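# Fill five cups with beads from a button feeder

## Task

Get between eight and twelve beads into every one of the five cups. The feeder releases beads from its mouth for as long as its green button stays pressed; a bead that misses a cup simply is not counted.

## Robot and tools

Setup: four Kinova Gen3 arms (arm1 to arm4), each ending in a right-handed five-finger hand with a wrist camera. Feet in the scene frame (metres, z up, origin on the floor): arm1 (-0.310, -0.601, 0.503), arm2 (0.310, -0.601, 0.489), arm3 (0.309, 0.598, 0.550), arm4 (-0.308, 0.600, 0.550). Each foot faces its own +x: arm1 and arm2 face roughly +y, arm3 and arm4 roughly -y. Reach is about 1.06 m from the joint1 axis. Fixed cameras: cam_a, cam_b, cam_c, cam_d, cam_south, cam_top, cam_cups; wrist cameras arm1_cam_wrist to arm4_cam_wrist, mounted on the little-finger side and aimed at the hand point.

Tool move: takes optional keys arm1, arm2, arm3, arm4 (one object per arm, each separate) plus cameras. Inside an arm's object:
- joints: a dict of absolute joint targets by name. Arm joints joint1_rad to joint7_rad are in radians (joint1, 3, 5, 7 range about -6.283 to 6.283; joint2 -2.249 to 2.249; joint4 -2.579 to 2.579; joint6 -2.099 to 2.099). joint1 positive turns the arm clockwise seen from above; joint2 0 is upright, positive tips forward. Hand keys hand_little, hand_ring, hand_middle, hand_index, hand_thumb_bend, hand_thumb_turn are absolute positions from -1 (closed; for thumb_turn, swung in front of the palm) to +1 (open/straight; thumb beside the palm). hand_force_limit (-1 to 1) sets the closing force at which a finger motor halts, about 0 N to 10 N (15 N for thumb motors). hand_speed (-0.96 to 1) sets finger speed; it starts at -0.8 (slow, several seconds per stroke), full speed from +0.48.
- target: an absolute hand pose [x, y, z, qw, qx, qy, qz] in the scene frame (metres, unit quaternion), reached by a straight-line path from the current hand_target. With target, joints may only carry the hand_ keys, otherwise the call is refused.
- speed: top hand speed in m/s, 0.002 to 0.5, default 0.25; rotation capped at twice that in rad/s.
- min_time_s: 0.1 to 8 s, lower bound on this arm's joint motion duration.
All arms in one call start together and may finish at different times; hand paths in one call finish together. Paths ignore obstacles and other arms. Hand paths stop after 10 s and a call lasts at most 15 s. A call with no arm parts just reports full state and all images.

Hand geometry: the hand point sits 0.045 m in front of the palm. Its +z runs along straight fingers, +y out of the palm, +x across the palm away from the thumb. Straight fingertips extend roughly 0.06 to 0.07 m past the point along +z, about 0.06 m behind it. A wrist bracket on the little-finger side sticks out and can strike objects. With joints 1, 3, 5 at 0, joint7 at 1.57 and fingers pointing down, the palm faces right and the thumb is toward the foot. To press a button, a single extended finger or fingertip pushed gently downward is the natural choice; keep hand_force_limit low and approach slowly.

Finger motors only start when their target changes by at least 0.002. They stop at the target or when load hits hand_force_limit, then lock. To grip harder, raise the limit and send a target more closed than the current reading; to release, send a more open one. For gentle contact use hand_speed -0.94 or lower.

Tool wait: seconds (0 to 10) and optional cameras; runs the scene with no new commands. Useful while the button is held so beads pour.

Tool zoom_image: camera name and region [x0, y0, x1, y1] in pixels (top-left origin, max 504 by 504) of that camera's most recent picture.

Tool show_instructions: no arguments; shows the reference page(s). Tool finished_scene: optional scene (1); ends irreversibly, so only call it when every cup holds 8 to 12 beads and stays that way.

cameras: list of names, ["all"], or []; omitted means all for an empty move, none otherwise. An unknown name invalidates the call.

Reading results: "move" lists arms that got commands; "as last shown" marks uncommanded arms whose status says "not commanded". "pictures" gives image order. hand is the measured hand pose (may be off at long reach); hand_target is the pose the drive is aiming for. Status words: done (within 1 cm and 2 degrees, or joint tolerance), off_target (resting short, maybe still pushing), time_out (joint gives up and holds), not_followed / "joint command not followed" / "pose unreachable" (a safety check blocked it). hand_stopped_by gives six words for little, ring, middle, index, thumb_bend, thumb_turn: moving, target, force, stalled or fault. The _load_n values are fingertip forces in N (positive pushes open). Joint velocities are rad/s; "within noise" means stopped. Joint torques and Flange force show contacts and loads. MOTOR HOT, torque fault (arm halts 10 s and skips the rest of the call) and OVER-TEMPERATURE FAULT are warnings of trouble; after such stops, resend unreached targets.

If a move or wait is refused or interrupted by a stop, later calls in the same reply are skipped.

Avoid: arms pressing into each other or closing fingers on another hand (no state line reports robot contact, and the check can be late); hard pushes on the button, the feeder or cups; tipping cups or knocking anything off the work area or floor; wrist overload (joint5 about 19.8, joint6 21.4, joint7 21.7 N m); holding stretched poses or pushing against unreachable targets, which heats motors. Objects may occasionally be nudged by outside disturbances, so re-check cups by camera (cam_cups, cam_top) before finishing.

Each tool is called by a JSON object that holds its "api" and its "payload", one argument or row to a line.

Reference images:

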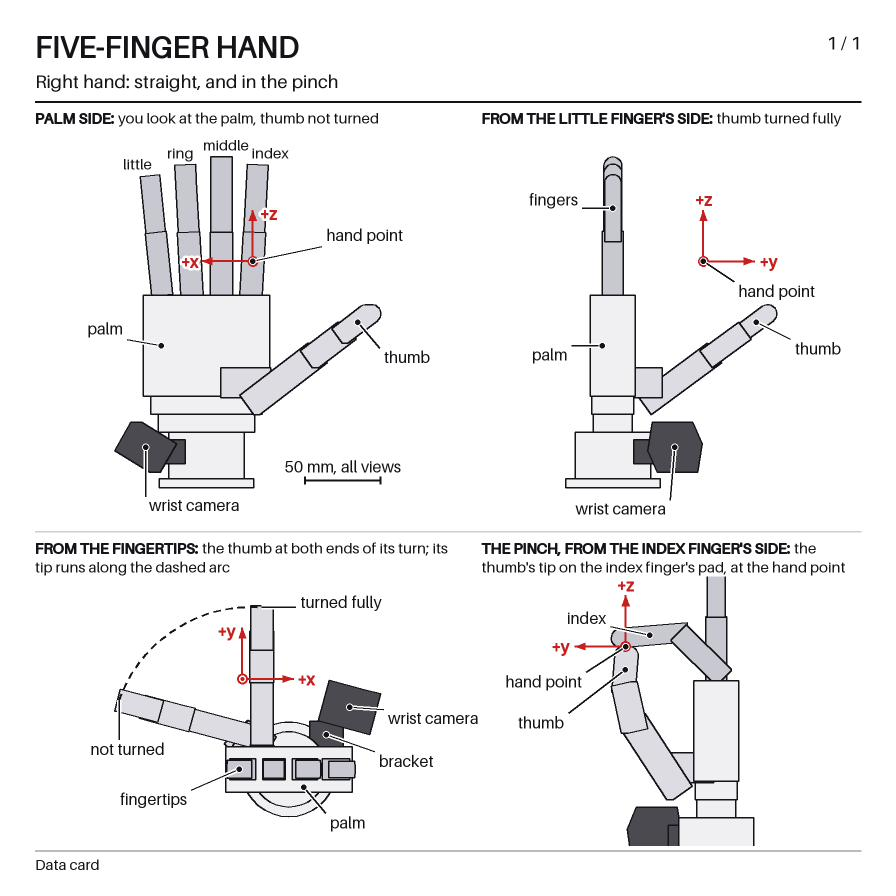

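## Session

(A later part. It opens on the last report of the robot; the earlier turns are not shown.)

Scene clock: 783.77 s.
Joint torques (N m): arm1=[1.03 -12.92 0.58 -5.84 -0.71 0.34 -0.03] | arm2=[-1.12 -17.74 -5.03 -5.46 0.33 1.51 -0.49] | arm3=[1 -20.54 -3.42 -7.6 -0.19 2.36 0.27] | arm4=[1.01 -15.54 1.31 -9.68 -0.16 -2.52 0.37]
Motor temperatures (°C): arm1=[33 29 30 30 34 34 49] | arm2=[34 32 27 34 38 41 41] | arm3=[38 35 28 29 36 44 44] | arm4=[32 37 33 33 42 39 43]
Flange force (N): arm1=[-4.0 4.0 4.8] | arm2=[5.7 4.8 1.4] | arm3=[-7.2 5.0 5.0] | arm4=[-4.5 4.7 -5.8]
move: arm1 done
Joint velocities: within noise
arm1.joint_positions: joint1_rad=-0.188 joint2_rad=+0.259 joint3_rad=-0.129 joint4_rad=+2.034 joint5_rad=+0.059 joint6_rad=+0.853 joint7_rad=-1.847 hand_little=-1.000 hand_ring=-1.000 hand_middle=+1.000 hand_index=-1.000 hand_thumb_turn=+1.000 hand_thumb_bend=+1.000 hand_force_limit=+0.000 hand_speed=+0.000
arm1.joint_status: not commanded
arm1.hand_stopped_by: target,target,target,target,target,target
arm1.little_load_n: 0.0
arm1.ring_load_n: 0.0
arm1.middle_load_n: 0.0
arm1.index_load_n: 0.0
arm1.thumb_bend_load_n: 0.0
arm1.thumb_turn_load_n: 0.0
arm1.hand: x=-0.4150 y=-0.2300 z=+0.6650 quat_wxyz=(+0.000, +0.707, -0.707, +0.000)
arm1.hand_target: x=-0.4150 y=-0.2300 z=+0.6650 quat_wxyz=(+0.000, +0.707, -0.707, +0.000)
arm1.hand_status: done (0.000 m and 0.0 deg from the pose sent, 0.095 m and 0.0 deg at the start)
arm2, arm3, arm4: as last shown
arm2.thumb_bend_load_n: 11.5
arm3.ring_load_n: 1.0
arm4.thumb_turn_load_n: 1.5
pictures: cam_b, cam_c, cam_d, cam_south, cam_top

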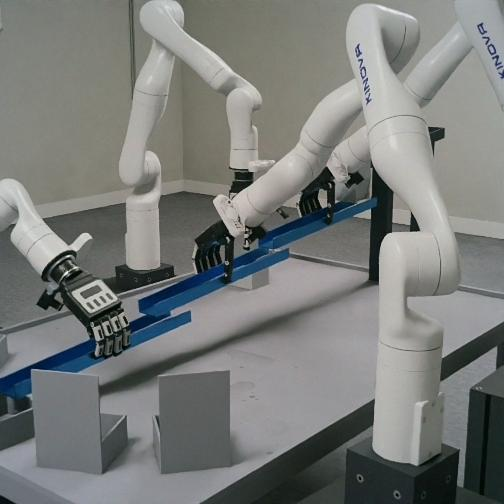

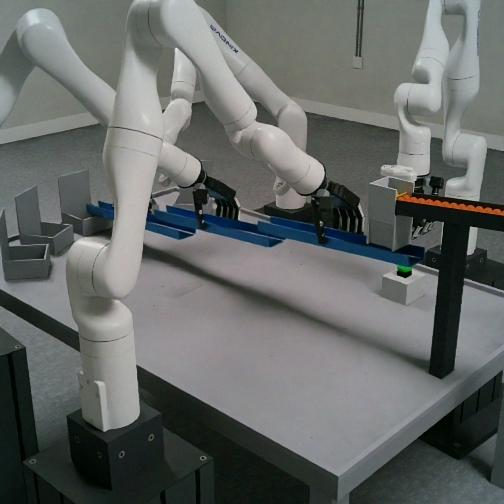

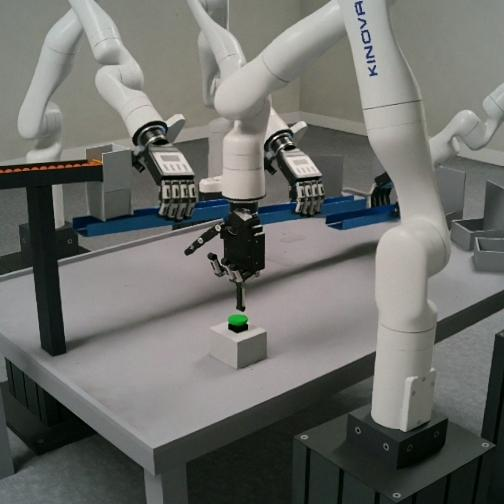

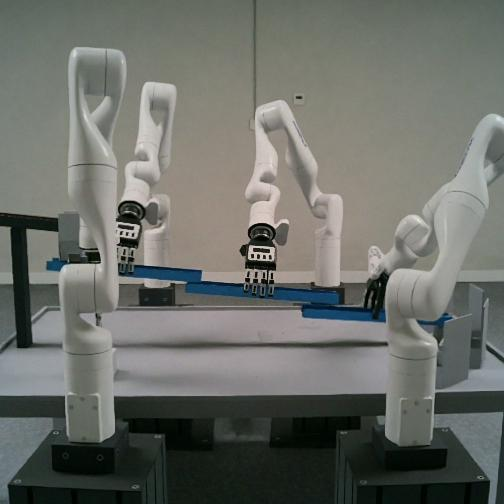

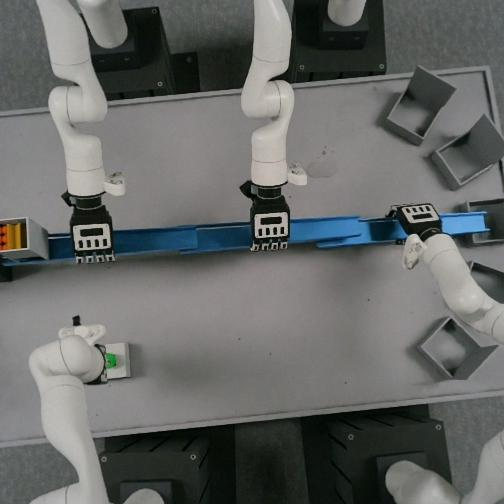

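{"api": "move", "payload": {
  "arm1": {"target": [-0.420, -0.225, 0.655, 0, 0.70711, -0.70711, 0], "speed": 0.1}
}}

{"api": "move", "payload": {
  "arm1": {"target": [-0.420, -0.225, 0.642, 0, 0.70711, -0.70711, 0], "speed": 0.05},
  "cameras": ["cam_top", "cam_d", "cam_c", "cam_cups"]
}}

{"api": "move", "payload": {
  "arm1": {"target": [-0.420, -0.225, 0.660, 0, 0.70711, -0.70711, 0], "speed": 0.1}
}}

{"api": "wait", "payload": {
  "seconds": 0.5,
  "cameras": ["cam_top", "cam_d", "cam_c", "cam_cups"]
}}

Scene clock: 794.77 s.
Joint torques (N m): arm1=[1.09 -13.39 0.58 -5.71 -0.73 0.36 -0.01] | arm2=[-1.05 -17.77 -5.03 -5.42 0.33 1.5 -0.48] | arm3=[0.98 -20.4 -3.5 -7.49 -0.24 2.34 0.33] | arm4=[1.04 -15.55 1.28 -9.68 -0.15 -2.48 0.36]
Motor temperatures (°C): arm1=[33 29 30 30 34 34 49] | arm2=[34 32 27 34 38 41 41] | arm3=[38 35 28 29 36 44 44] | arm4=[32 37 33 33 42 39 43]
Flange force (N): arm1=[-3.8 4.3 5.2] | arm2=[5.5 4.7 1.7] | arm3=[-7.1 4.8 4.9] | arm4=[-4.8 4.8 -5.9]
move: arm1 done
Joint velocities: within noise
arm1.joint_positions: joint1_rad=-0.200 joint2_rad=+0.288 joint3_rad=-0.130 joint4_rad=+2.034 joint5_rad=+0.065 joint6_rad=+0.824 joint7_rad=-1.864 hand_little=-1.000 hand_ring=-1.000 hand_middle=+1.000 hand_index=-1.000 hand_thumb_turn=+1.000 hand_thumb_bend=+1.000 hand_force_limit=+0.000 hand_speed=+0.000
arm1.joint_status: not commanded
arm1.hand_stopped_by: target,target,target,target,target,target
arm1.little_load_n: 0.0
arm1.ring_load_n: 0.0
arm1.middle_load_n: 0.0
arm1.index_load_n: 0.0
arm1.thumb_bend_load_n: 0.0
arm1.thumb_turn_load_n: 0.0
arm1.hand: x=-0.4200 y=-0.2250 z=+0.6550 quat_wxyz=(+0.000, +0.707, -0.707, +0.000)
arm1.hand_target: x=-0.4200 y=-0.2250 z=+0.6550 quat_wxyz=(+0.000, +0.707, -0.707, +0.000)
arm1.hand_status: done (0.000 m and 0.0 deg from the pose sent, 0.012 m and 0.0 deg at the start)
arm2, arm3: as last shown
arm2.thumb_bend_load_n: 11.0
arm3.ring_load_n: 0.5
arm4.joint_positions: joint1_rad=-0.258 joint2_rad=+0.478 joint3_rad=+0.258 joint4_rad=+1.989 joint5_rad=-0.155 joint6_rad=-0.245 joint7_rad=+0.159 hand_little=+0.073 hand_ring=+0.111 hand_middle=+0.118 hand_index=+0.091 hand_thumb_turn=-1.000 hand_thumb_bend=+0.722 hand_force_limit=-0.700 hand_speed=-0.940
arm4.joint_status: not commanded
arm4.hand_stopped_by: force,force,force,force,target,target
arm4.little_load_n: 2.0
arm4.ring_load_n: 0.5
arm4.middle_load_n: 2.5
arm4.index_load_n: 5.0
arm4.thumb_bend_load_n: 9.0
arm4.thumb_turn_load_n: 1.5
arm4.hand: x=-0.3090 y=-0.0130 z=+0.7315 quat_wxyz=(+0.069, +0.036, -0.888, +0.453)
arm4.hand_target: x=-0.3090 y=-0.0130 z=+0.7315 quat_wxyz=(+0.069, +0.036, -0.888, +0.453)
arm4.hand_status: not commanded
pictures: none

Scene clock: 795.73 s.
Joint torques (N m): arm1=[1.68 11.5 1.91 4.07 -0.01 -4.26 0.01] | arm2=[-1.05 -17.76 -5.04 -5.43 0.33 1.5 -0.46] | arm3=[0.95 -20.52 -3.5 -7.53 -0.23 2.3 0.32] | arm4=[0.99 -15.52 1.23 -9.63 -0.17 -2.5 0.34]
Motor temperatures (°C): arm1=[33 29 30 30 34 34 49] | arm2=[34 32 27 34 38 41 41] | arm3=[38 35 28 29 36 44 44] | arm4=[32 37 33 33 42 39 43]
Flange force (N): arm1=[10.3 3.1 -72.9] | arm2=[5.5 4.7 1.6] | arm3=[-7.1 5.1 5.1] | arm4=[-4.6 4.6 -5.9]
move: arm1 done
Joint velocities: within noise
arm1.joint_positions: joint1_rad=-0.202 joint2_rad=+0.312 joint3_rad=-0.128 joint4_rad=+2.054 joint5_rad=+0.072 joint6_rad=+0.780 joint7_rad=-1.870 hand_little=-1.000 hand_ring=-1.000 hand_middle=+1.000 hand_index=-1.000 hand_thumb_turn=+1.000 hand_thumb_bend=+1.000 hand_force_limit=+0.000 hand_speed=+0.000
arm1.joint_status: not commanded
arm1.hand_stopped_by: target,target,target,target,target,target
arm1.little_load_n: 0.0
arm1.ring_load_n: 0.0
arm1.middle_load_n: 0.0
arm1.index_load_n: 0.0
arm1.thumb_bend_load_n: 0.0
arm1.thumb_turn_load_n: 0.0
arm1.hand: x=-0.4200 y=-0.2250 z=+0.6420 quat_wxyz=(+0.000, +0.707, -0.707, +0.000)
arm1.hand_target: x=-0.4200 y=-0.2250 z=+0.6420 quat_wxyz=(+0.000, +0.707, -0.707, +0.000)
arm1.hand_status: done (0.000 m and 0.0 deg from the pose sent, 0.013 m and 0.0 deg at the start)
arm2, arm3, arm4: as last shown
arm4.index_load_n: 4.5
pictures: cam_c, cam_cups, cam_d, cam_top

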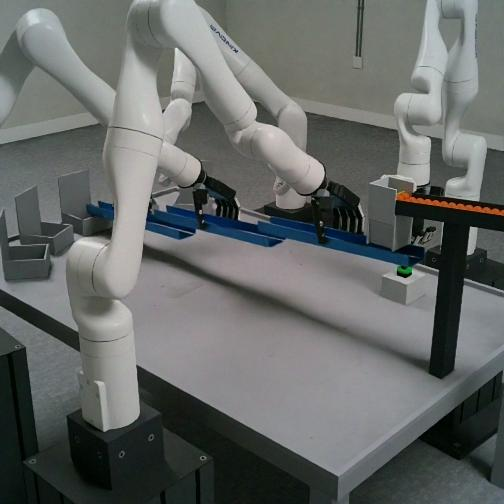

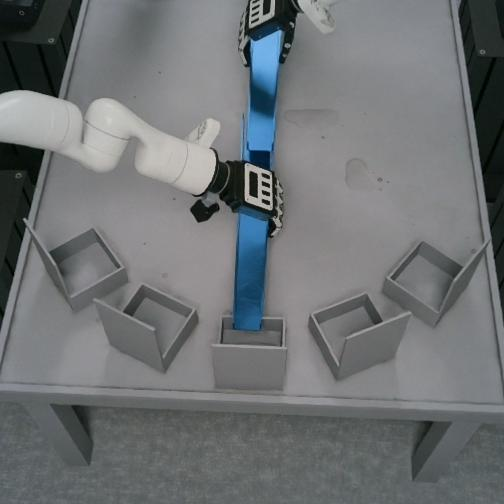

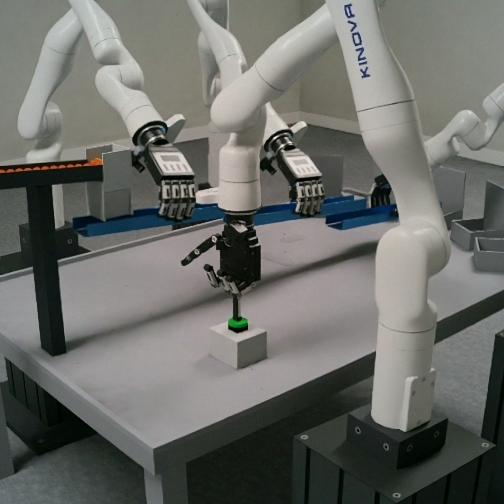

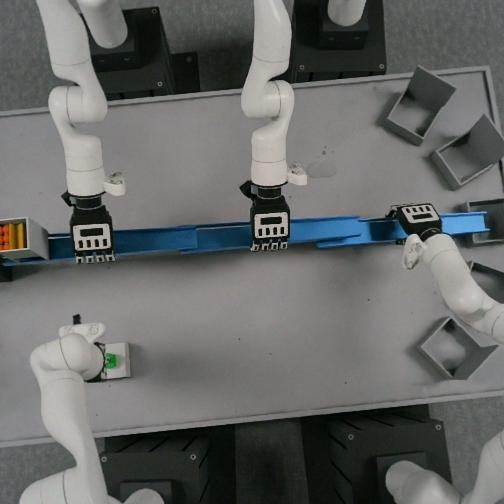

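Scene clock: 796.70 s.
Joint torques (N m): arm1=[1.04 -13.23 0.53 -5.87 -0.7 0.32 -0.05] | arm2=[-1.05 -17.78 -5.08 -5.41 0.32 1.52 -0.47] | arm3=[0.99 -20.45 -3.4 -7.53 -0.23 2.36 0.27] | arm4=[1.03 -15.62 1.3 -9.72 -0.17 -2.45 0.3]
Motor temperatures (°C): arm1=[33 29 30 30 34 34 49] | arm2=[34 32 27 34 38 41 41] | arm3=[38 35 28 29 36 44 44] | arm4=[32 37 33 33 42 39 43]
Flange force (N): arm1=[-3.6 3.9 4.9] | arm2=[5.6 4.6 1.8] | arm3=[-6.9 4.7 4.9] | arm4=[-4.7 5.1 -5.7]
move: arm1 done
Joint velocities: within noise
arm1.joint_positions: joint1_rad=-0.199 joint2_rad=+0.279 joint3_rad=-0.130 joint4_rad=+2.026 joint5_rad=+0.063 joint6_rad=+0.841 joint7_rad=-1.862 hand_little=-1.000 hand_ring=-1.000 hand_middle=+1.000 hand_index=-1.000 hand_thumb_turn=+1.000 hand_thumb_bend=+1.000 hand_force_limit=+0.000 hand_speed=+0.000
arm1.joint_status: not commanded
arm1.hand_stopped_by: target,target,target,target,target,target
arm1.little_load_n: 0.0
arm1.ring_load_n: 0.0
arm1.middle_load_n: 0.0
arm1.index_load_n: 0.0
arm1.thumb_bend_load_n: 0.0
arm1.thumb_turn_load_n: 0.0
arm1.hand: x=-0.4200 y=-0.2250 z=+0.6600 quat_wxyz=(+0.000, +0.707, -0.707, +0.000)
arm1.hand_target: x=-0.4200 y=-0.2250 z=+0.6600 quat_wxyz=(+0.000, +0.707, -0.707, +0.000)
arm1.hand_status: done (0.000 m and 0.0 deg from the pose sent, 0.018 m and 0.0 deg at the start)
arm2, arm4: as last shown
arm2.little_load_n: 1.5
arm3.joint_positions: joint1_rad=+0.654 joint2_rad=+0.733 joint3_rad=-0.339 joint4_rad=+1.781 joint5_rad=-2.329 joint6_rad=+0.263 joint7_rad=+2.888 hand_little=+0.107 hand_ring=+0.134 hand_middle=+0.139 hand_index=+0.107 hand_thumb_turn=-1.000 hand_thumb_bend=+0.722 hand_force_limit=-0.700 hand_speed=-0.940
arm3.joint_status: not commanded
arm3.hand_stopped_by: force,force,force,force,target,target
arm3.little_load_n: 2.0
arm3.ring_load_n: 0.5
arm3.middle_load_n: 1.5
arm3.index_load_n: 5.5
arm3.thumb_bend_load_n: 8.5
arm3.thumb_turn_load_n: 2.5
arm3.hand: x=+0.0700 y=-0.0120 z=+0.6660 quat_wxyz=(+0.033, +0.017, -0.890, +0.454)
arm3.hand_target: x=+0.0700 y=-0.0120 z=+0.6660 quat_wxyz=(+0.033, +0.017, -0.890, +0.454)
arm3.hand_status: not commanded
arm4.thumb_turn_load_n: 2.0
pictures: none

Scene clock: 797.20 s.
Joint torques (N m): arm1=[1.09 -13.37 0.66 -5.91 -0.7 0.28 -0.02] | arm2=[-1.03 -17.76 -5.06 -5.44 0.3 1.49 -0.49] | arm3=[1.01 -20.43 -3.45 -7.52 -0.21 2.31 0.24] | arm4=[1.02 -15.56 1.24 -9.67 -0.17 -2.52 0.37]
Motor temperatures (°C): arm1=[33 29 30 30 34 34 49] | arm2=[34 32 27 34 38 41 41] | arm3=[38 35 28 29 36 44 44] | arm4=[32 37 33 33 42 39 43]
Flange force (N): arm1=[-3.8 4.3 5.1] | arm2=[5.5 4.7 1.7] | arm3=[-7.4 5.1 5.0] | arm4=[-4.7 4.6 -5.9]
Joint velocities: within noise
arm1.joint_positions: joint1_rad=-0.199 joint2_rad=+0.279 joint3_rad=-0.130 joint4_rad=+2.026 joint5_rad=+0.063 joint6_rad=+0.841 joint7_rad=-1.862 hand_little=-1.000 hand_ring=-1.000 hand_middle=+1.000 hand_index=-1.000 hand_thumb_turn=+1.000 hand_thumb_bend=+1.000 hand_force_limit=+0.000 hand_speed=+0.000
arm1.joint_status: not commanded
arm1.hand_stopped_by: target,target,target,target,target,target
arm1.little_load_n: 0.0
arm1.ring_load_n: 0.0
arm1.middle_load_n: 0.0
arm1.index_load_n: 0.0
arm1.thumb_bend_load_n: 0.0
arm1.thumb_turn_load_n: 0.0
arm1.hand: x=-0.4200 y=-0.2250 z=+0.6600 quat_wxyz=(+0.000, +0.707, -0.707, +0.000)
arm1.hand_target: x=-0.4200 y=-0.2250 z=+0.6600 quat_wxyz=(+0.000, +0.707, -0.707, +0.000)
arm1.hand_status: done (0.000 m and 0.0 deg from the pose sent, 0.018 m and 0.0 deg at the start)
arm2.joint_positions: joint1_rad=+0.799 joint2_rad=+0.807 joint3_rad=-0.867 joint4_rad=+1.997 joint5_rad=+2.727 joint6_rad=+0.400 joint7_rad=-2.305 hand_little=+0.027 hand_ring=+0.089 hand_middle=+0.128 hand_index=+0.124 hand_thumb_turn=-1.000 hand_thumb_bend=+0.722 hand_force_limit=-0.700 hand_speed=-0.940
arm2.joint_status: not commanded
arm2.hand_stopped_by: force,force,force,force,target,target
arm2.little_load_n: 1.0
arm2.ring_load_n: 1.5
arm2.middle_load_n: 2.0
arm2.index_load_n: 4.5
arm2.thumb_bend_load_n: 10.5
arm2.thumb_turn_load_n: 0.0
arm2.hand: x=+0.3450 y=+0.0030 z=+0.6040 quat_wxyz=(-0.452, +0.890, -0.009, -0.065)
arm2.hand_target: x=+0.3450 y=+0.0030 z=+0.6040 quat_wxyz=(-0.452, +0.890, -0.009, -0.065)
arm2.hand_status: not commanded
arm3.joint_positions: joint1_rad=+0.654 joint2_rad=+0.733 joint3_rad=-0.339 joint4_rad=+1.781 joint5_rad=-2.329 joint6_rad=+0.263 joint7_rad=+2.888 hand_little=+0.107 hand_ring=+0.134 hand_middle=+0.139 hand_index=+0.107 hand_thumb_turn=-1.000 hand_thumb_bend=+0.722 hand_force_limit=-0.700 hand_speed=-0.940
arm3.joint_status: not commanded
arm3.hand_stopped_by: force,force,force,force,target,target
arm3.little_load_n: 2.0
arm3.ring_load_n: 1.0
arm3.middle_load_n: 1.5
arm3.index_load_n: 5.5
arm3.thumb_bend_load_n: 8.5
arm3.thumb_turn_load_n: 2.5
arm3.hand: x=+0.0700 y=-0.0120 z=+0.6660 quat_wxyz=(+0.033, +0.017, -0.890, +0.454)
arm3.hand_target: x=+0.0700 y=-0.0120 z=+0.6660 quat_wxyz=(+0.033, +0.017, -0.890, +0.454)
arm3.hand_status: not commanded
arm4.joint_positions: joint1_rad=-0.258 joint2_rad=+0.478 joint3_rad=+0.258 joint4_rad=+1.989 joint5_rad=-0.155 joint6_rad=-0.245 joint7_rad=+0.159 hand_little=+0.073 hand_ring=+0.111 hand_middle=+0.118 hand_index=+0.091 hand_thumb_turn=-1.000 hand_thumb_bend=+0.722 hand_force_limit=-0.700 hand_speed=-0.940
arm4.joint_status: not commanded
arm4.hand_stopped_by: force,force,force,force,target,target
arm4.little_load_n: 2.0
arm4.ring_load_n: 0.5
arm4.middle_load_n: 2.5
arm4.index_load_n: 4.5
arm4.thumb_bend_load_n: 9.0
arm4.thumb_turn_load_n: 1.5
arm4.hand: x=-0.3090 y=-0.0130 z=+0.7315 quat_wxyz=(+0.069, +0.036, -0.888, +0.453)
arm4.hand_target: x=-0.3090 y=-0.0130 z=+0.7315 quat_wxyz=(+0.069, +0.036, -0.888, +0.453)
arm4.hand_status: not commanded
wait: 0.50 s; at rest by 0.27 s
pictures: cam_c, cam_cups, cam_d, cam_top

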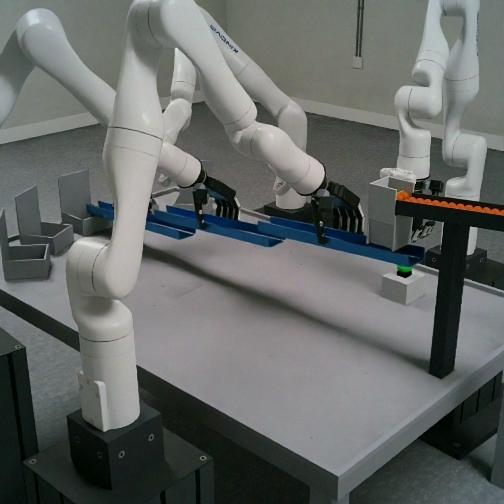

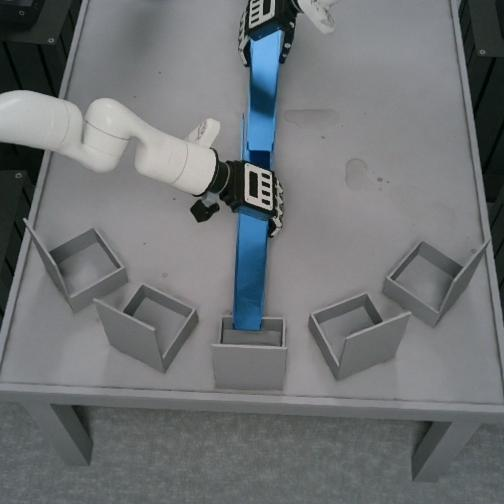

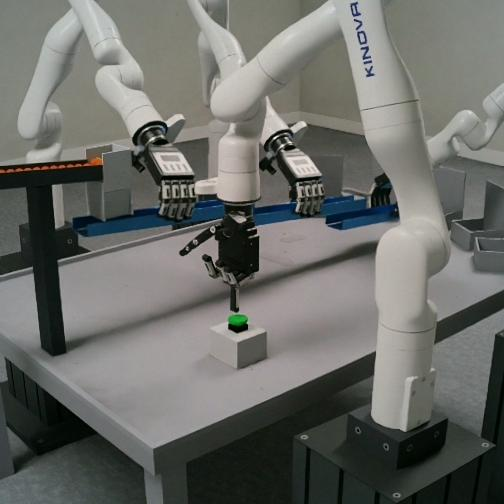

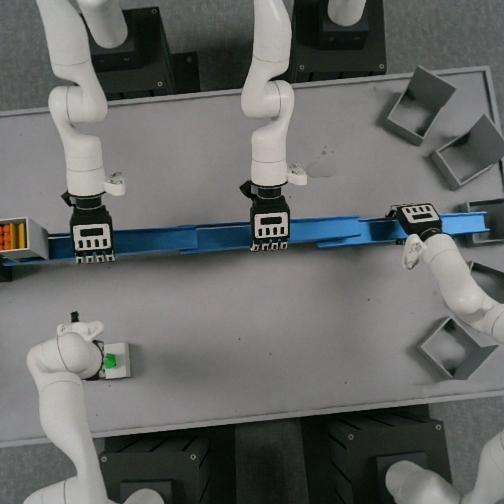

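{"api": "zoom_image", "payload": {
  "camera": "cam_top",
  "region": [0, 200, 100, 280]
}}

{"api": "zoom_image", "payload": {
  "camera": "cam_c",
  "region": [350, 170, 450, 280]
}}

{"api": "zoom_image", "payload": {
  "camera": "cam_d",
  "region": [190, 240, 290, 370]
}}

{"api": "zoom_image", "payload": {
  "camera": "cam_cups",
  "region": [180, 100, 320, 400]
}}

Scaled by 5.040.

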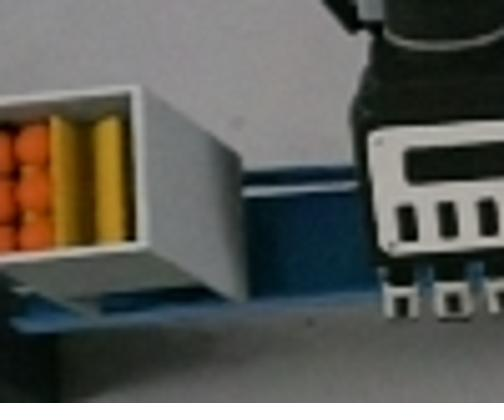

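Scaled by 4.582.

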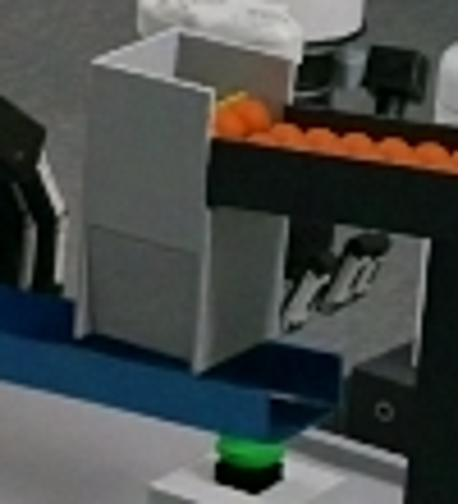

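Scaled by 3.877.

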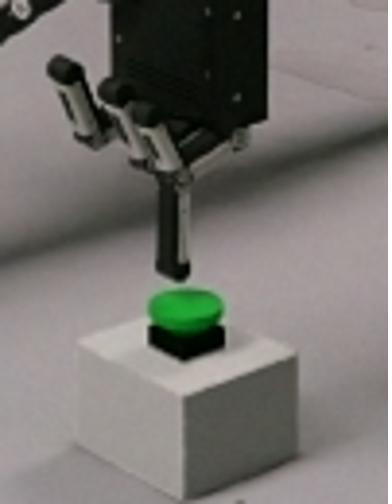

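Scaled by 1.680.

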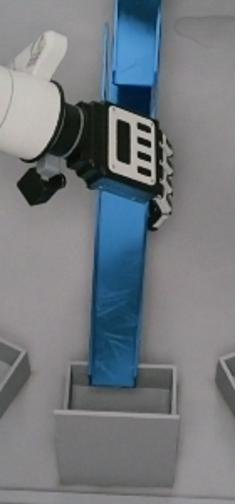

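{"api": "move", "payload": {
  "arm1": {"target": [-0.420, -0.225, 0.651, 0, 0.70711, -0.70711, 0], "speed": 0.05},
  "cameras": ["cam_top", "cam_c"]
}}

{"api": "zoom_image", "payload": {
  "camera": "cam_top",
  "region": [0, 200, 100, 280]
}}

{"api": "wait", "payload": {
  "seconds": 0.5,
  "cameras": ["cam_top", "cam_c"]
}}

{"api": "zoom_image", "payload": {
  "camera": "cam_top",
  "region": [0, 200, 100, 280]
}}

{"api": "move", "payload": {
  "arm1": {"target": [-0.420, -0.225, 0.662, 0, 0.70711, -0.70711, 0], "speed": 0.1},
  "cameras": ["cam_top", "cam_cups"]
}}

{"api": "zoom_image", "payload": {
  "camera": "cam_top",
  "region": [0, 200, 100, 280]
}}

Scene clock: 810.77 s.
Joint torques (N m): arm1=[1.01 -13.45 0.66 -5.66 -0.74 0.34 0] | arm2=[-1.13 -17.77 -5.07 -5.41 0.31 1.49 -0.49] | arm3=[0.98 -20.48 -3.47 -7.55 -0.25 2.35 0.27] | arm4=[1.11 -15.69 1.31 -9.61 -0.2 -2.48 0.35]
Motor temperatures (°C): arm1=[33 29 30 30 34 34 49] | arm2=[34 33 28 34 38 41 41] | arm3=[38 36 28 29 36 44 44] | arm4=[32 37 33 33 42 39 43]
Flange force (N): arm1=[-3.8 4.1 5.3] | arm2=[5.7 4.7 1.6] | arm3=[-7.0 5.0 5.0] | arm4=[-4.8 4.7 -5.4]
move: arm1 done
Joint velocities: within noise
arm1.joint_positions: joint1_rad=-0.200 joint2_rad=+0.296 joint3_rad=-0.129 joint4_rad=+2.040 joint5_rad=+0.067 joint6_rad=+0.811 joint7_rad=-1.866 hand_little=-1.000 hand_ring=-1.000 hand_middle=+1.000 hand_index=-1.000 hand_thumb_turn=+1.000 hand_thumb_bend=+1.000 hand_force_limit=+0.000 hand_speed=+0.000
arm1.joint_status: not commanded
arm1.hand_stopped_by: target,target,target,target,target,target
arm1.little_load_n: 0.0
arm1.ring_load_n: 0.0
arm1.middle_load_n: 0.0
arm1.index_load_n: 0.0
arm1.thumb_bend_load_n: 0.0
arm1.thumb_turn_load_n: 0.0
arm1.hand: x=-0.4200 y=-0.2250 z=+0.6510 quat_wxyz=(+0.000, +0.707, -0.707, +0.000)
arm1.hand_target: x=-0.4200 y=-0.2250 z=+0.6510 quat_wxyz=(+0.000, +0.707, -0.707, +0.000)
arm1.hand_status: done (0.000 m and 0.0 deg from the pose sent, 0.009 m and 0.0 deg at the start)
arm2, arm3, arm4: as last shown
arm2.thumb_bend_load_n: 11.0
pictures: cam_c, cam_top

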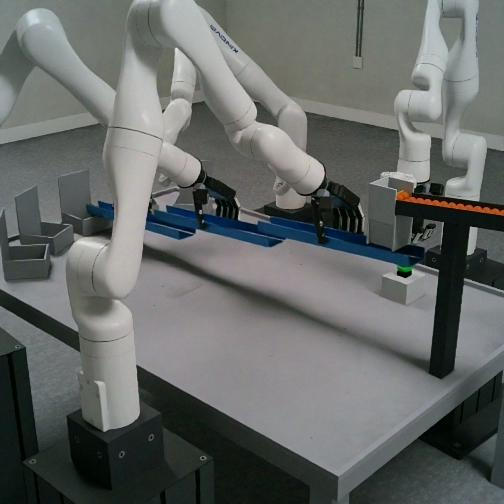

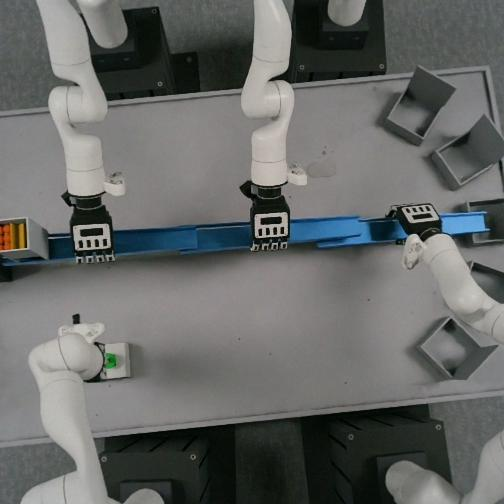

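Scaled by 5.040.

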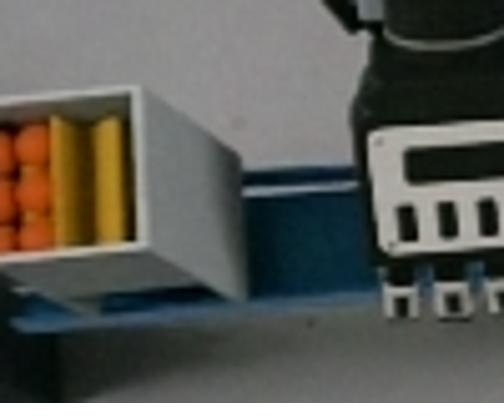

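Scene clock: 811.27 s.
Joint torques (N m): arm1=[1.05 -13.26 0.59 -5.55 -0.66 0.35 -0.07] | arm2=[-1.09 -17.82 -5.04 -5.42 0.37 1.47 -0.49] | arm3=[0.96 -20.42 -3.43 -7.53 -0.26 2.37 0.31] | arm4=[1.09 -15.58 1.29 -9.68 -0.15 -2.55 0.33]
Motor temperatures (°C): arm1=[33 29 30 30 34 34 49] | arm2=[34 33 28 34 38 41 41] | arm3=[38 36 28 29 36 44 44] | arm4=[32 37 33 33 42 39 43]
Flange force (N): arm1=[-3.7 3.9 4.7] | arm2=[5.6 4.8 1.7] | arm3=[-6.7 4.6 4.8] | arm4=[-5.0 4.6 -5.9]
Joint velocities: within noise
arm1.joint_positions: joint1_rad=-0.200 joint2_rad=+0.296 joint3_rad=-0.129 joint4_rad=+2.040 joint5_rad=+0.067 joint6_rad=+0.811 joint7_rad=-1.866 hand_little=-1.000 hand_ring=-1.000 hand_middle=+1.000 hand_index=-1.000 hand_thumb_turn=+1.000 hand_thumb_bend=+1.000 hand_force_limit=+0.000 hand_speed=+0.000
arm1.joint_status: not commanded
arm1.hand_stopped_by: target,target,target,target,target,target
arm1.little_load_n: 0.0
arm1.ring_load_n: 0.5
arm1.middle_load_n: 0.0
arm1.index_load_n: 0.0
arm1.thumb_bend_load_n: 0.0
arm1.thumb_turn_load_n: 0.0
arm1.hand: x=-0.4200 y=-0.2250 z=+0.6510 quat_wxyz=(+0.000, +0.707, -0.707, +0.000)
arm1.hand_target: x=-0.4200 y=-0.2250 z=+0.6510 quat_wxyz=(+0.000, +0.707, -0.707, +0.000)
arm1.hand_status: done (0.000 m and 0.0 deg from the pose sent, 0.009 m and 0.0 deg at the start)
arm2.joint_positions: joint1_rad=+0.799 joint2_rad=+0.807 joint3_rad=-0.867 joint4_rad=+1.997 joint5_rad=+2.727 joint6_rad=+0.400 joint7_rad=-2.305 hand_little=+0.027 hand_ring=+0.089 hand_middle=+0.128 hand_index=+0.124 hand_thumb_turn=-1.000 hand_thumb_bend=+0.722 hand_force_limit=-0.700 hand_speed=-0.940
arm2.joint_status: not commanded
arm2.hand_stopped_by: force,force,force,force,target,target
arm2.little_load_n: 1.0
arm2.ring_load_n: 1.5
arm2.middle_load_n: 2.0
arm2.index_load_n: 4.5
arm2.thumb_bend_load_n: 11.0
arm2.thumb_turn_load_n: 0.0
arm2.hand: x=+0.3450 y=+0.0030 z=+0.6040 quat_wxyz=(-0.452, +0.890, -0.009, -0.065)
arm2.hand_target: x=+0.3450 y=+0.0030 z=+0.6040 quat_wxyz=(-0.452, +0.890, -0.009, -0.065)
arm2.hand_status: not commanded
arm3.joint_positions: joint1_rad=+0.654 joint2_rad=+0.733 joint3_rad=-0.339 joint4_rad=+1.781 joint5_rad=-2.329 joint6_rad=+0.263 joint7_rad=+2.888 hand_little=+0.107 hand_ring=+0.134 hand_middle=+0.139 hand_index=+0.107 hand_thumb_turn=-1.000 hand_thumb_bend=+0.722 hand_force_limit=-0.700 hand_speed=-0.940
arm3.joint_status: not commanded
arm3.hand_stopped_by: force,force,force,force,target,target
arm3.little_load_n: 2.0
arm3.ring_load_n: 1.0
arm3.middle_load_n: 1.5
arm3.index_load_n: 5.5
arm3.thumb_bend_load_n: 8.5
arm3.thumb_turn_load_n: 2.0
arm3.hand: x=+0.0700 y=-0.0120 z=+0.6660 quat_wxyz=(+0.033, +0.017, -0.890, +0.454)
arm3.hand_target: x=+0.0700 y=-0.0120 z=+0.6660 quat_wxyz=(+0.033, +0.017, -0.890, +0.454)
arm3.hand_status: not commanded
arm4.joint_positions: joint1_rad=-0.258 joint2_rad=+0.478 joint3_rad=+0.258 joint4_rad=+1.989 joint5_rad=-0.155 joint6_rad=-0.245 joint7_rad=+0.159 hand_little=+0.073 hand_ring=+0.111 hand_middle=+0.118 hand_index=+0.091 hand_thumb_turn=-1.000 hand_thumb_bend=+0.722 hand_force_limit=-0.700 hand_speed=-0.940
arm4.joint_status: not commanded
arm4.hand_stopped_by: force,force,force,force,target,target
arm4.little_load_n: 2.0
arm4.ring_load_n: 0.0
arm4.middle_load_n: 2.5
arm4.index_load_n: 4.5
arm4.thumb_bend_load_n: 9.0
arm4.thumb_turn_load_n: 1.5
arm4.hand: x=-0.3090 y=-0.0130 z=+0.7315 quat_wxyz=(+0.069, +0.036, -0.888, +0.453)
arm4.hand_target: x=-0.3090 y=-0.0130 z=+0.7315 quat_wxyz=(+0.069, +0.036, -0.888, +0.453)
arm4.hand_status: not commanded
wait: 0.50 s; at rest by 0.27 s
pictures: cam_c, cam_top

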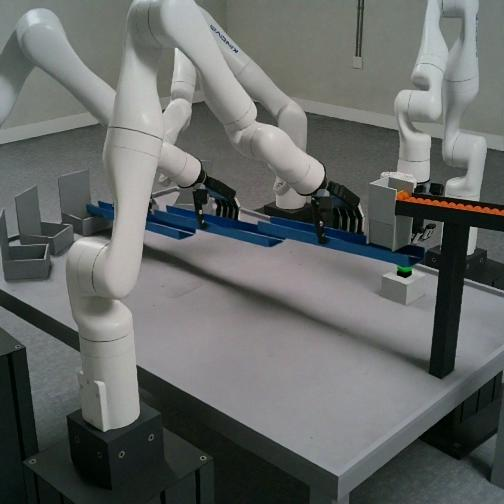

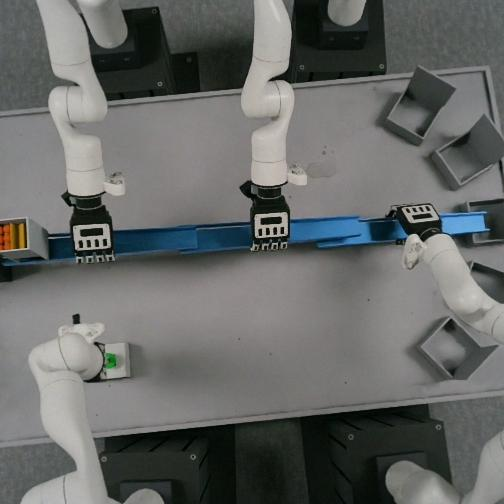

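Scaled by 5.040.

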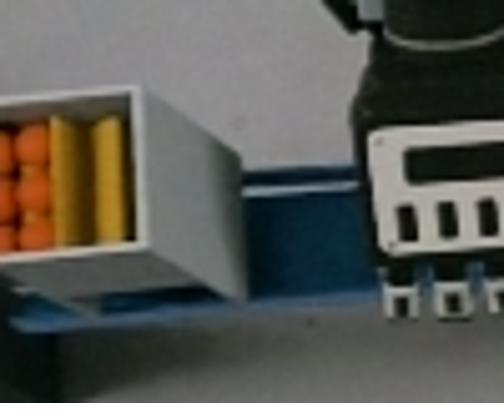

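Scene clock: 812.23 s.
Joint torques (N m): arm1=[1.05 -13.3 0.57 -5.9 -0.73 0.27 -0.05] | arm2=[-1.09 -17.81 -5.09 -5.39 0.32 1.5 -0.49] | arm3=[0.98 -20.47 -3.44 -7.5 -0.21 2.35 0.28] | arm4=[1.05 -15.56 1.35 -9.7 -0.2 -2.53 0.37]
Motor temperatures (°C): arm1=[33 29 30 30 34 34 49] | arm2=[34 33 28 34 38 41 41] | arm3=[38 36 28 29 36 44 44] | arm4=[32 37 33 33 42 39 43]
Flange force (N): arm1=[-3.9 4.0 4.9] | arm2=[5.7 4.7 1.8] | arm3=[-7.0 4.8 5.0] | arm4=[-4.4 4.8 -5.8]
move: arm1 done
Joint velocities: within noise
arm1.joint_positions: joint1_rad=-0.199 joint2_rad=+0.276 joint3_rad=-0.131 joint4_rad=+2.023 joint5_rad=+0.062 joint6_rad=+0.848 joint7_rad=-1.861 hand_little=-1.000 hand_ring=-1.000 hand_middle=+1.000 hand_index=-1.000 hand_thumb_turn=+1.000 hand_thumb_bend=+1.000 hand_force_limit=+0.000 hand_speed=+0.000
arm1.joint_status: not commanded
arm1.hand_stopped_by: target,target,target,target,target,target
arm1.little_load_n: 0.0
arm1.ring_load_n: 0.0
arm1.middle_load_n: -0.5
arm1.index_load_n: 0.0
arm1.thumb_bend_load_n: -0.5
arm1.thumb_turn_load_n: 0.0
arm1.hand: x=-0.4200 y=-0.2250 z=+0.6620 quat_wxyz=(+0.000, +0.707, -0.707, +0.000)
arm1.hand_target: x=-0.4200 y=-0.2250 z=+0.6620 quat_wxyz=(+0.000, +0.707, -0.707, +0.000)
arm1.hand_status: done (0.000 m and 0.0 deg from the pose sent, 0.011 m and 0.0 deg at the start)
arm2, arm3, arm4: as last shown
arm3.ring_load_n: 0.5
arm3.index_load_n: 6.0
arm4.ring_load_n: 0.5
arm4.thumb_bend_load_n: 8.5
arm4.thumb_turn_load_n: 2.0
pictures: cam_cups, cam_top

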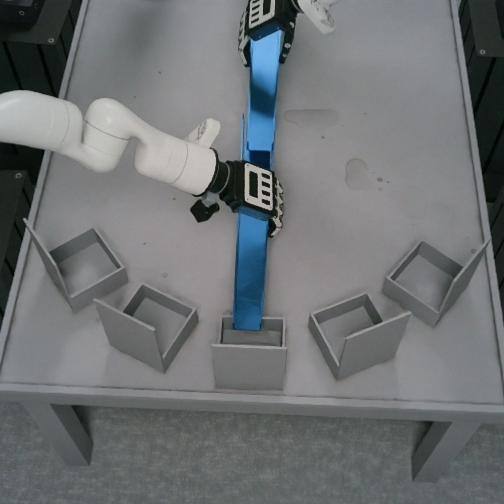

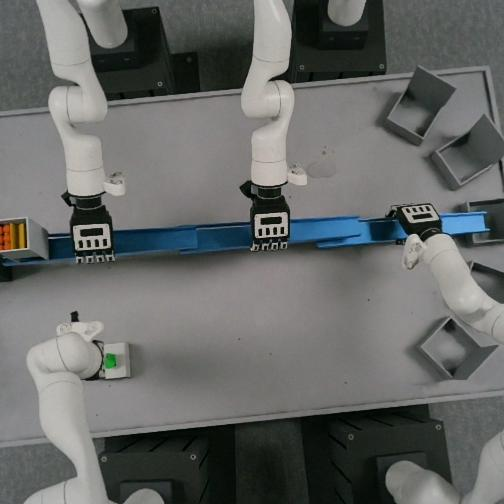

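Scaled by 5.040.

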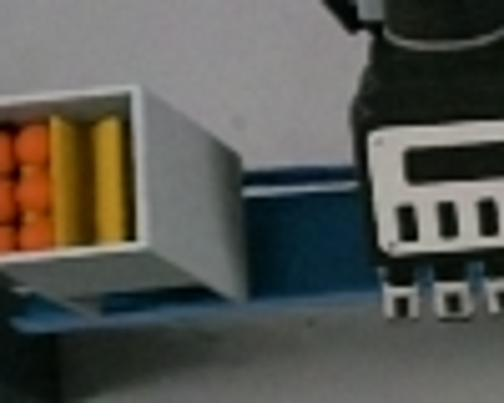

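{"api": "move", "payload": {
  "arm1": {"target": [-0.420, -0.225, 0.648, 0, 0.70711, -0.70711, 0], "speed": 0.05}
}}

{"api": "move", "payload": {
  "arm1": {"target": [-0.420, -0.225, 0.646, 0, 0.70711, -0.70711, 0], "speed": 0.05}
}}

{"api": "move", "payload": {
  "arm1": {"target": [-0.420, -0.225, 0.644, 0, 0.70711, -0.70711, 0], "speed": 0.05},
  "cameras": ["cam_top"]
}}

{"api": "zoom_image", "payload": {
  "camera": "cam_top",
  "region": [0, 200, 100, 280]
}}

{"api": "move", "payload": {
  "arm1": {"target": [-0.420, -0.225, 0.655, 0, 0.70711, -0.70711, 0], "speed": 0.1}
}}

Scene clock: 818.00 s.
Joint torques (N m): arm1=[1.12 -12.21 0.62 -4.93 -0.7 0.23 -0.02] | arm2=[-1.04 -17.81 -5.03 -5.48 0.32 1.5 -0.49] | arm3=[0.97 -20.41 -3.43 -7.53 -0.24 2.36 0.27] | arm4=[1.12 -15.56 1.24 -9.63 -0.18 -2.53 0.38]
Motor temperatures (°C): arm1=[33 29 30 30 34 34 49] | arm2=[34 33 28 34 38 41 41] | arm3=[38 36 28 29 36 44 44] | arm4=[32 37 33 33 42 39 43]
Flange force (N): arm1=[-3.3 4.2 1.5] | arm2=[5.5 4.9 1.6] | arm3=[-6.9 4.7 4.8] | arm4=[-5.1 4.4 -5.9]
move: arm1 done
Joint velocities: within noise
arm1.joint_positions: joint1_rad=-0.201 joint2_rad=+0.301 joint3_rad=-0.129 joint4_rad=+2.045 joint5_rad=+0.069 joint6_rad=+0.801 joint7_rad=-1.867 hand_little=-1.000 hand_ring=-1.000 hand_middle=+1.000 hand_index=-1.000 hand_thumb_turn=+1.000 hand_thumb_bend=+1.000 hand_force_limit=+0.000 hand_speed=+0.000
arm1.joint_status: not commanded
arm1.hand_stopped_by: target,target,target,target,target,target
arm1.little_load_n: 0.0
arm1.ring_load_n: 0.0
arm1.middle_load_n: 0.0
arm1.index_load_n: 0.0
arm1.thumb_bend_load_n: 0.0
arm1.thumb_turn_load_n: 0.0
arm1.hand: x=-0.4200 y=-0.2250 z=+0.6480 quat_wxyz=(+0.000, +0.707, -0.707, +0.000)
arm1.hand_target: x=-0.4200 y=-0.2250 z=+0.6480 quat_wxyz=(+0.000, +0.707, -0.707, +0.000)
arm1.hand_status: done (0.000 m and 0.0 deg from the pose sent, 0.014 m and 0.0 deg at the start)
arm2, arm3, arm4: as last shown
arm3.index_load_n: 5.5
arm3.thumb_turn_load_n: 2.5
arm4.thumb_bend_load_n: 9.0
pictures: none

Scene clock: 818.97 s.
Joint torques (N m): arm1=[1.14 -11.45 0.65 -4.34 -0.75 0.25 -0.01] | arm2=[-1.08 -17.81 -5 -5.4 0.3 1.5 -0.46] | arm3=[0.87 -20.43 -3.37 -7.57 -0.21 2.35 0.28] | arm4=[1.06 -15.58 1.29 -9.62 -0.18 -2.53 0.31]
Motor temperatures (°C): arm1=[33 29 30 30 34 34 49] | arm2=[34 33 28 34 38 41 41] | arm3=[38 36 28 29 36 44 44] | arm4=[32 37 33 33 42 39 43]
Flange force (N): arm1=[-3.4 4.3 -0.7] | arm2=[5.7 4.8 1.7] | arm3=[-6.5 4.6 4.6] | arm4=[-4.7 4.5 -5.7]
move: arm1 done
Joint velocities: within noise
arm1.joint_positions: joint1_rad=-0.201 joint2_rad=+0.305 joint3_rad=-0.129 joint4_rad=+2.048 joint5_rad=+0.070 joint6_rad=+0.794 joint7_rad=-1.868 hand_little=-1.000 hand_ring=-1.000 hand_middle=+1.000 hand_index=-1.000 hand_thumb_turn=+1.000 hand_thumb_bend=+1.000 hand_force_limit=+0.000 hand_speed=+0.000
arm1.joint_status: not commanded
arm1.hand_stopped_by: target,target,target,target,target,target
arm1.little_load_n: 0.0
arm1.ring_load_n: 0.0
arm1.middle_load_n: 0.0
arm1.index_load_n: 0.0
arm1.thumb_bend_load_n: 0.0
arm1.thumb_turn_load_n: 0.0
arm1.hand: x=-0.4200 y=-0.2250 z=+0.6460 quat_wxyz=(+0.000, +0.707, -0.707, +0.000)
arm1.hand_target: x=-0.4200 y=-0.2250 z=+0.6460 quat_wxyz=(+0.000, +0.707, -0.707, +0.000)
arm1.hand_status: done (0.000 m and 0.0 deg from the pose sent, 0.002 m and 0.0 deg at the start)
arm2, arm3, arm4: as last shown
arm2.middle_load_n: 2.5
arm3.ring_load_n: 1.0
arm4.thumb_turn_load_n: 1.5
pictures: none

Scene clock: 819.93 s.
Joint torques (N m): arm1=[1.17 -6.54 0.94 -2.13 -0.61 -0.39 0] | arm2=[-1.08 -17.81 -5.06 -5.44 0.31 1.51 -0.49] | arm3=[1.03 -20.42 -3.43 -7.45 -0.23 2.35 0.24] | arm4=[0.99 -15.54 1.33 -9.58 -0.1 -2.46 0.31]
Motor temperatures (°C): arm1=[33 29 30 30 34 34 49] | arm2=[34 33 28 34 38 41 41] | arm3=[38 36 28 29 36 44 44] | arm4=[32 37 33 33 42 39 43]
Flange force (N): arm1=[-1.2 4.0 -15.6] | arm2=[5.7 4.8 1.7] | arm3=[-7.1 4.7 5.1] | arm4=[-4.5 4.6 -5.6]
move: arm1 done
Joint velocities: within noise
arm1.joint_positions: joint1_rad=-0.201 joint2_rad=+0.309 joint3_rad=-0.128 joint4_rad=+2.051 joint5_rad=+0.071 joint6_rad=+0.787 joint7_rad=-1.869 hand_little=-1.000 hand_ring=-1.000 hand_middle=+1.000 hand_index=-1.000 hand_thumb_turn=+1.000 hand_thumb_bend=+1.000 hand_force_limit=+0.000 hand_speed=+0.000
arm1.joint_status: not commanded
arm1.hand_stopped_by: target,target,target,target,target,target
arm1.little_load_n: 0.0
arm1.ring_load_n: 0.0
arm1.middle_load_n: 0.0
arm1.index_load_n: 0.0
arm1.thumb_bend_load_n: 0.0
arm1.thumb_turn_load_n: 0.0
arm1.hand: x=-0.4200 y=-0.2250 z=+0.6440 quat_wxyz=(+0.000, +0.707, -0.707, +0.000)
arm1.hand_target: x=-0.4200 y=-0.2250 z=+0.6440 quat_wxyz=(+0.000, +0.707, -0.707, +0.000)
arm1.hand_status: done (0.000 m and 0.0 deg from the pose sent, 0.002 m and 0.0 deg at the start)
arm2, arm3, arm4: as last shown
arm2.middle_load_n: 2.0
arm3.ring_load_n: 0.5
arm3.thumb_bend_load_n: 8.0
arm4.index_load_n: 5.0

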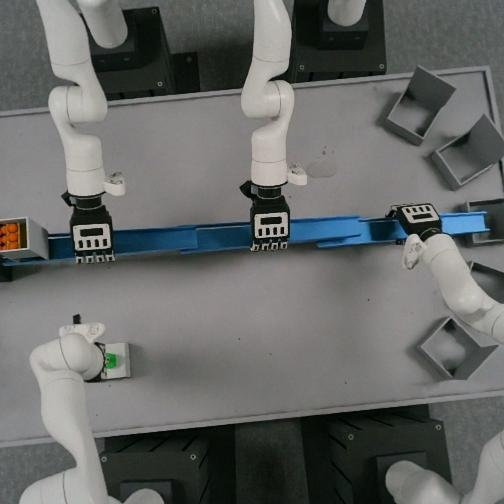

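Scaled by 5.040.

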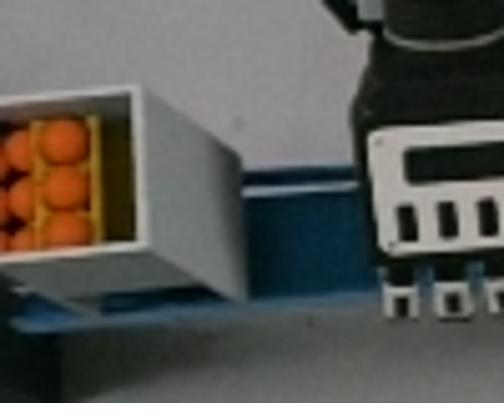

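Scene clock: 820.90 s.
Joint torques (N m): arm1=[1.04 -13.42 0.6 -5.73 -0.71 0.2 -0.04] | arm2=[-1.13 -17.74 -5.02 -5.46 0.33 1.51 -0.49] | arm3=[0.95 -20.47 -3.46 -7.45 -0.21 2.37 0.34] | arm4=[1.04 -15.66 1.29 -9.62 -0.19 -2.58 0.37]
Motor temperatures (°C): arm1=[33 29 30 30 34 34 49] | arm2=[34 33 28 34 38 41 41] | arm3=[38 36 28 29 36 44 44] | arm4=[32 37 33 33 42 39 43]
Flange force (N): arm1=[-4.0 4.1 4.7] | arm2=[5.7 4.8 1.3] | arm3=[-6.7 4.6 5.1] | arm4=[-4.6 4.4 -5.5]
move: arm1 done
Joint velocities: within noise
arm1.joint_positions: joint1_rad=-0.200 joint2_rad=+0.288 joint3_rad=-0.130 joint4_rad=+2.034 joint5_rad=+0.065 joint6_rad=+0.824 joint7_rad=-1.864 hand_little=-1.000 hand_ring=-1.000 hand_middle=+1.000 hand_index=-1.000 hand_thumb_turn=+1.000 hand_thumb_bend=+1.000 hand_force_limit=+0.000 hand_speed=+0.000
arm1.joint_status: not commanded
arm1.hand_stopped_by: target,target,target,target,target,target
arm1.little_load_n: 0.0
arm1.ring_load_n: 0.5
arm1.middle_load_n: 0.0
arm1.index_load_n: 0.0
arm1.thumb_bend_load_n: 0.0
arm1.thumb_turn_load_n: 0.0
arm1.hand: x=-0.4200 y=-0.2250 z=+0.6550 quat_wxyz=(+0.000, +0.707, -0.707, +0.000)
arm1.hand_target: x=-0.4200 y=-0.2250 z=+0.6550 quat_wxyz=(+0.000, +0.707, -0.707, +0.000)
arm1.hand_status: done (0.000 m and 0.0 deg from the pose sent, 0.011 m and 0.0 deg at the start)
arm2, arm3, arm4: as last shown
arm3.thumb_bend_load_n: 8.5
arm4.index_load_n: 4.5
pictures: none


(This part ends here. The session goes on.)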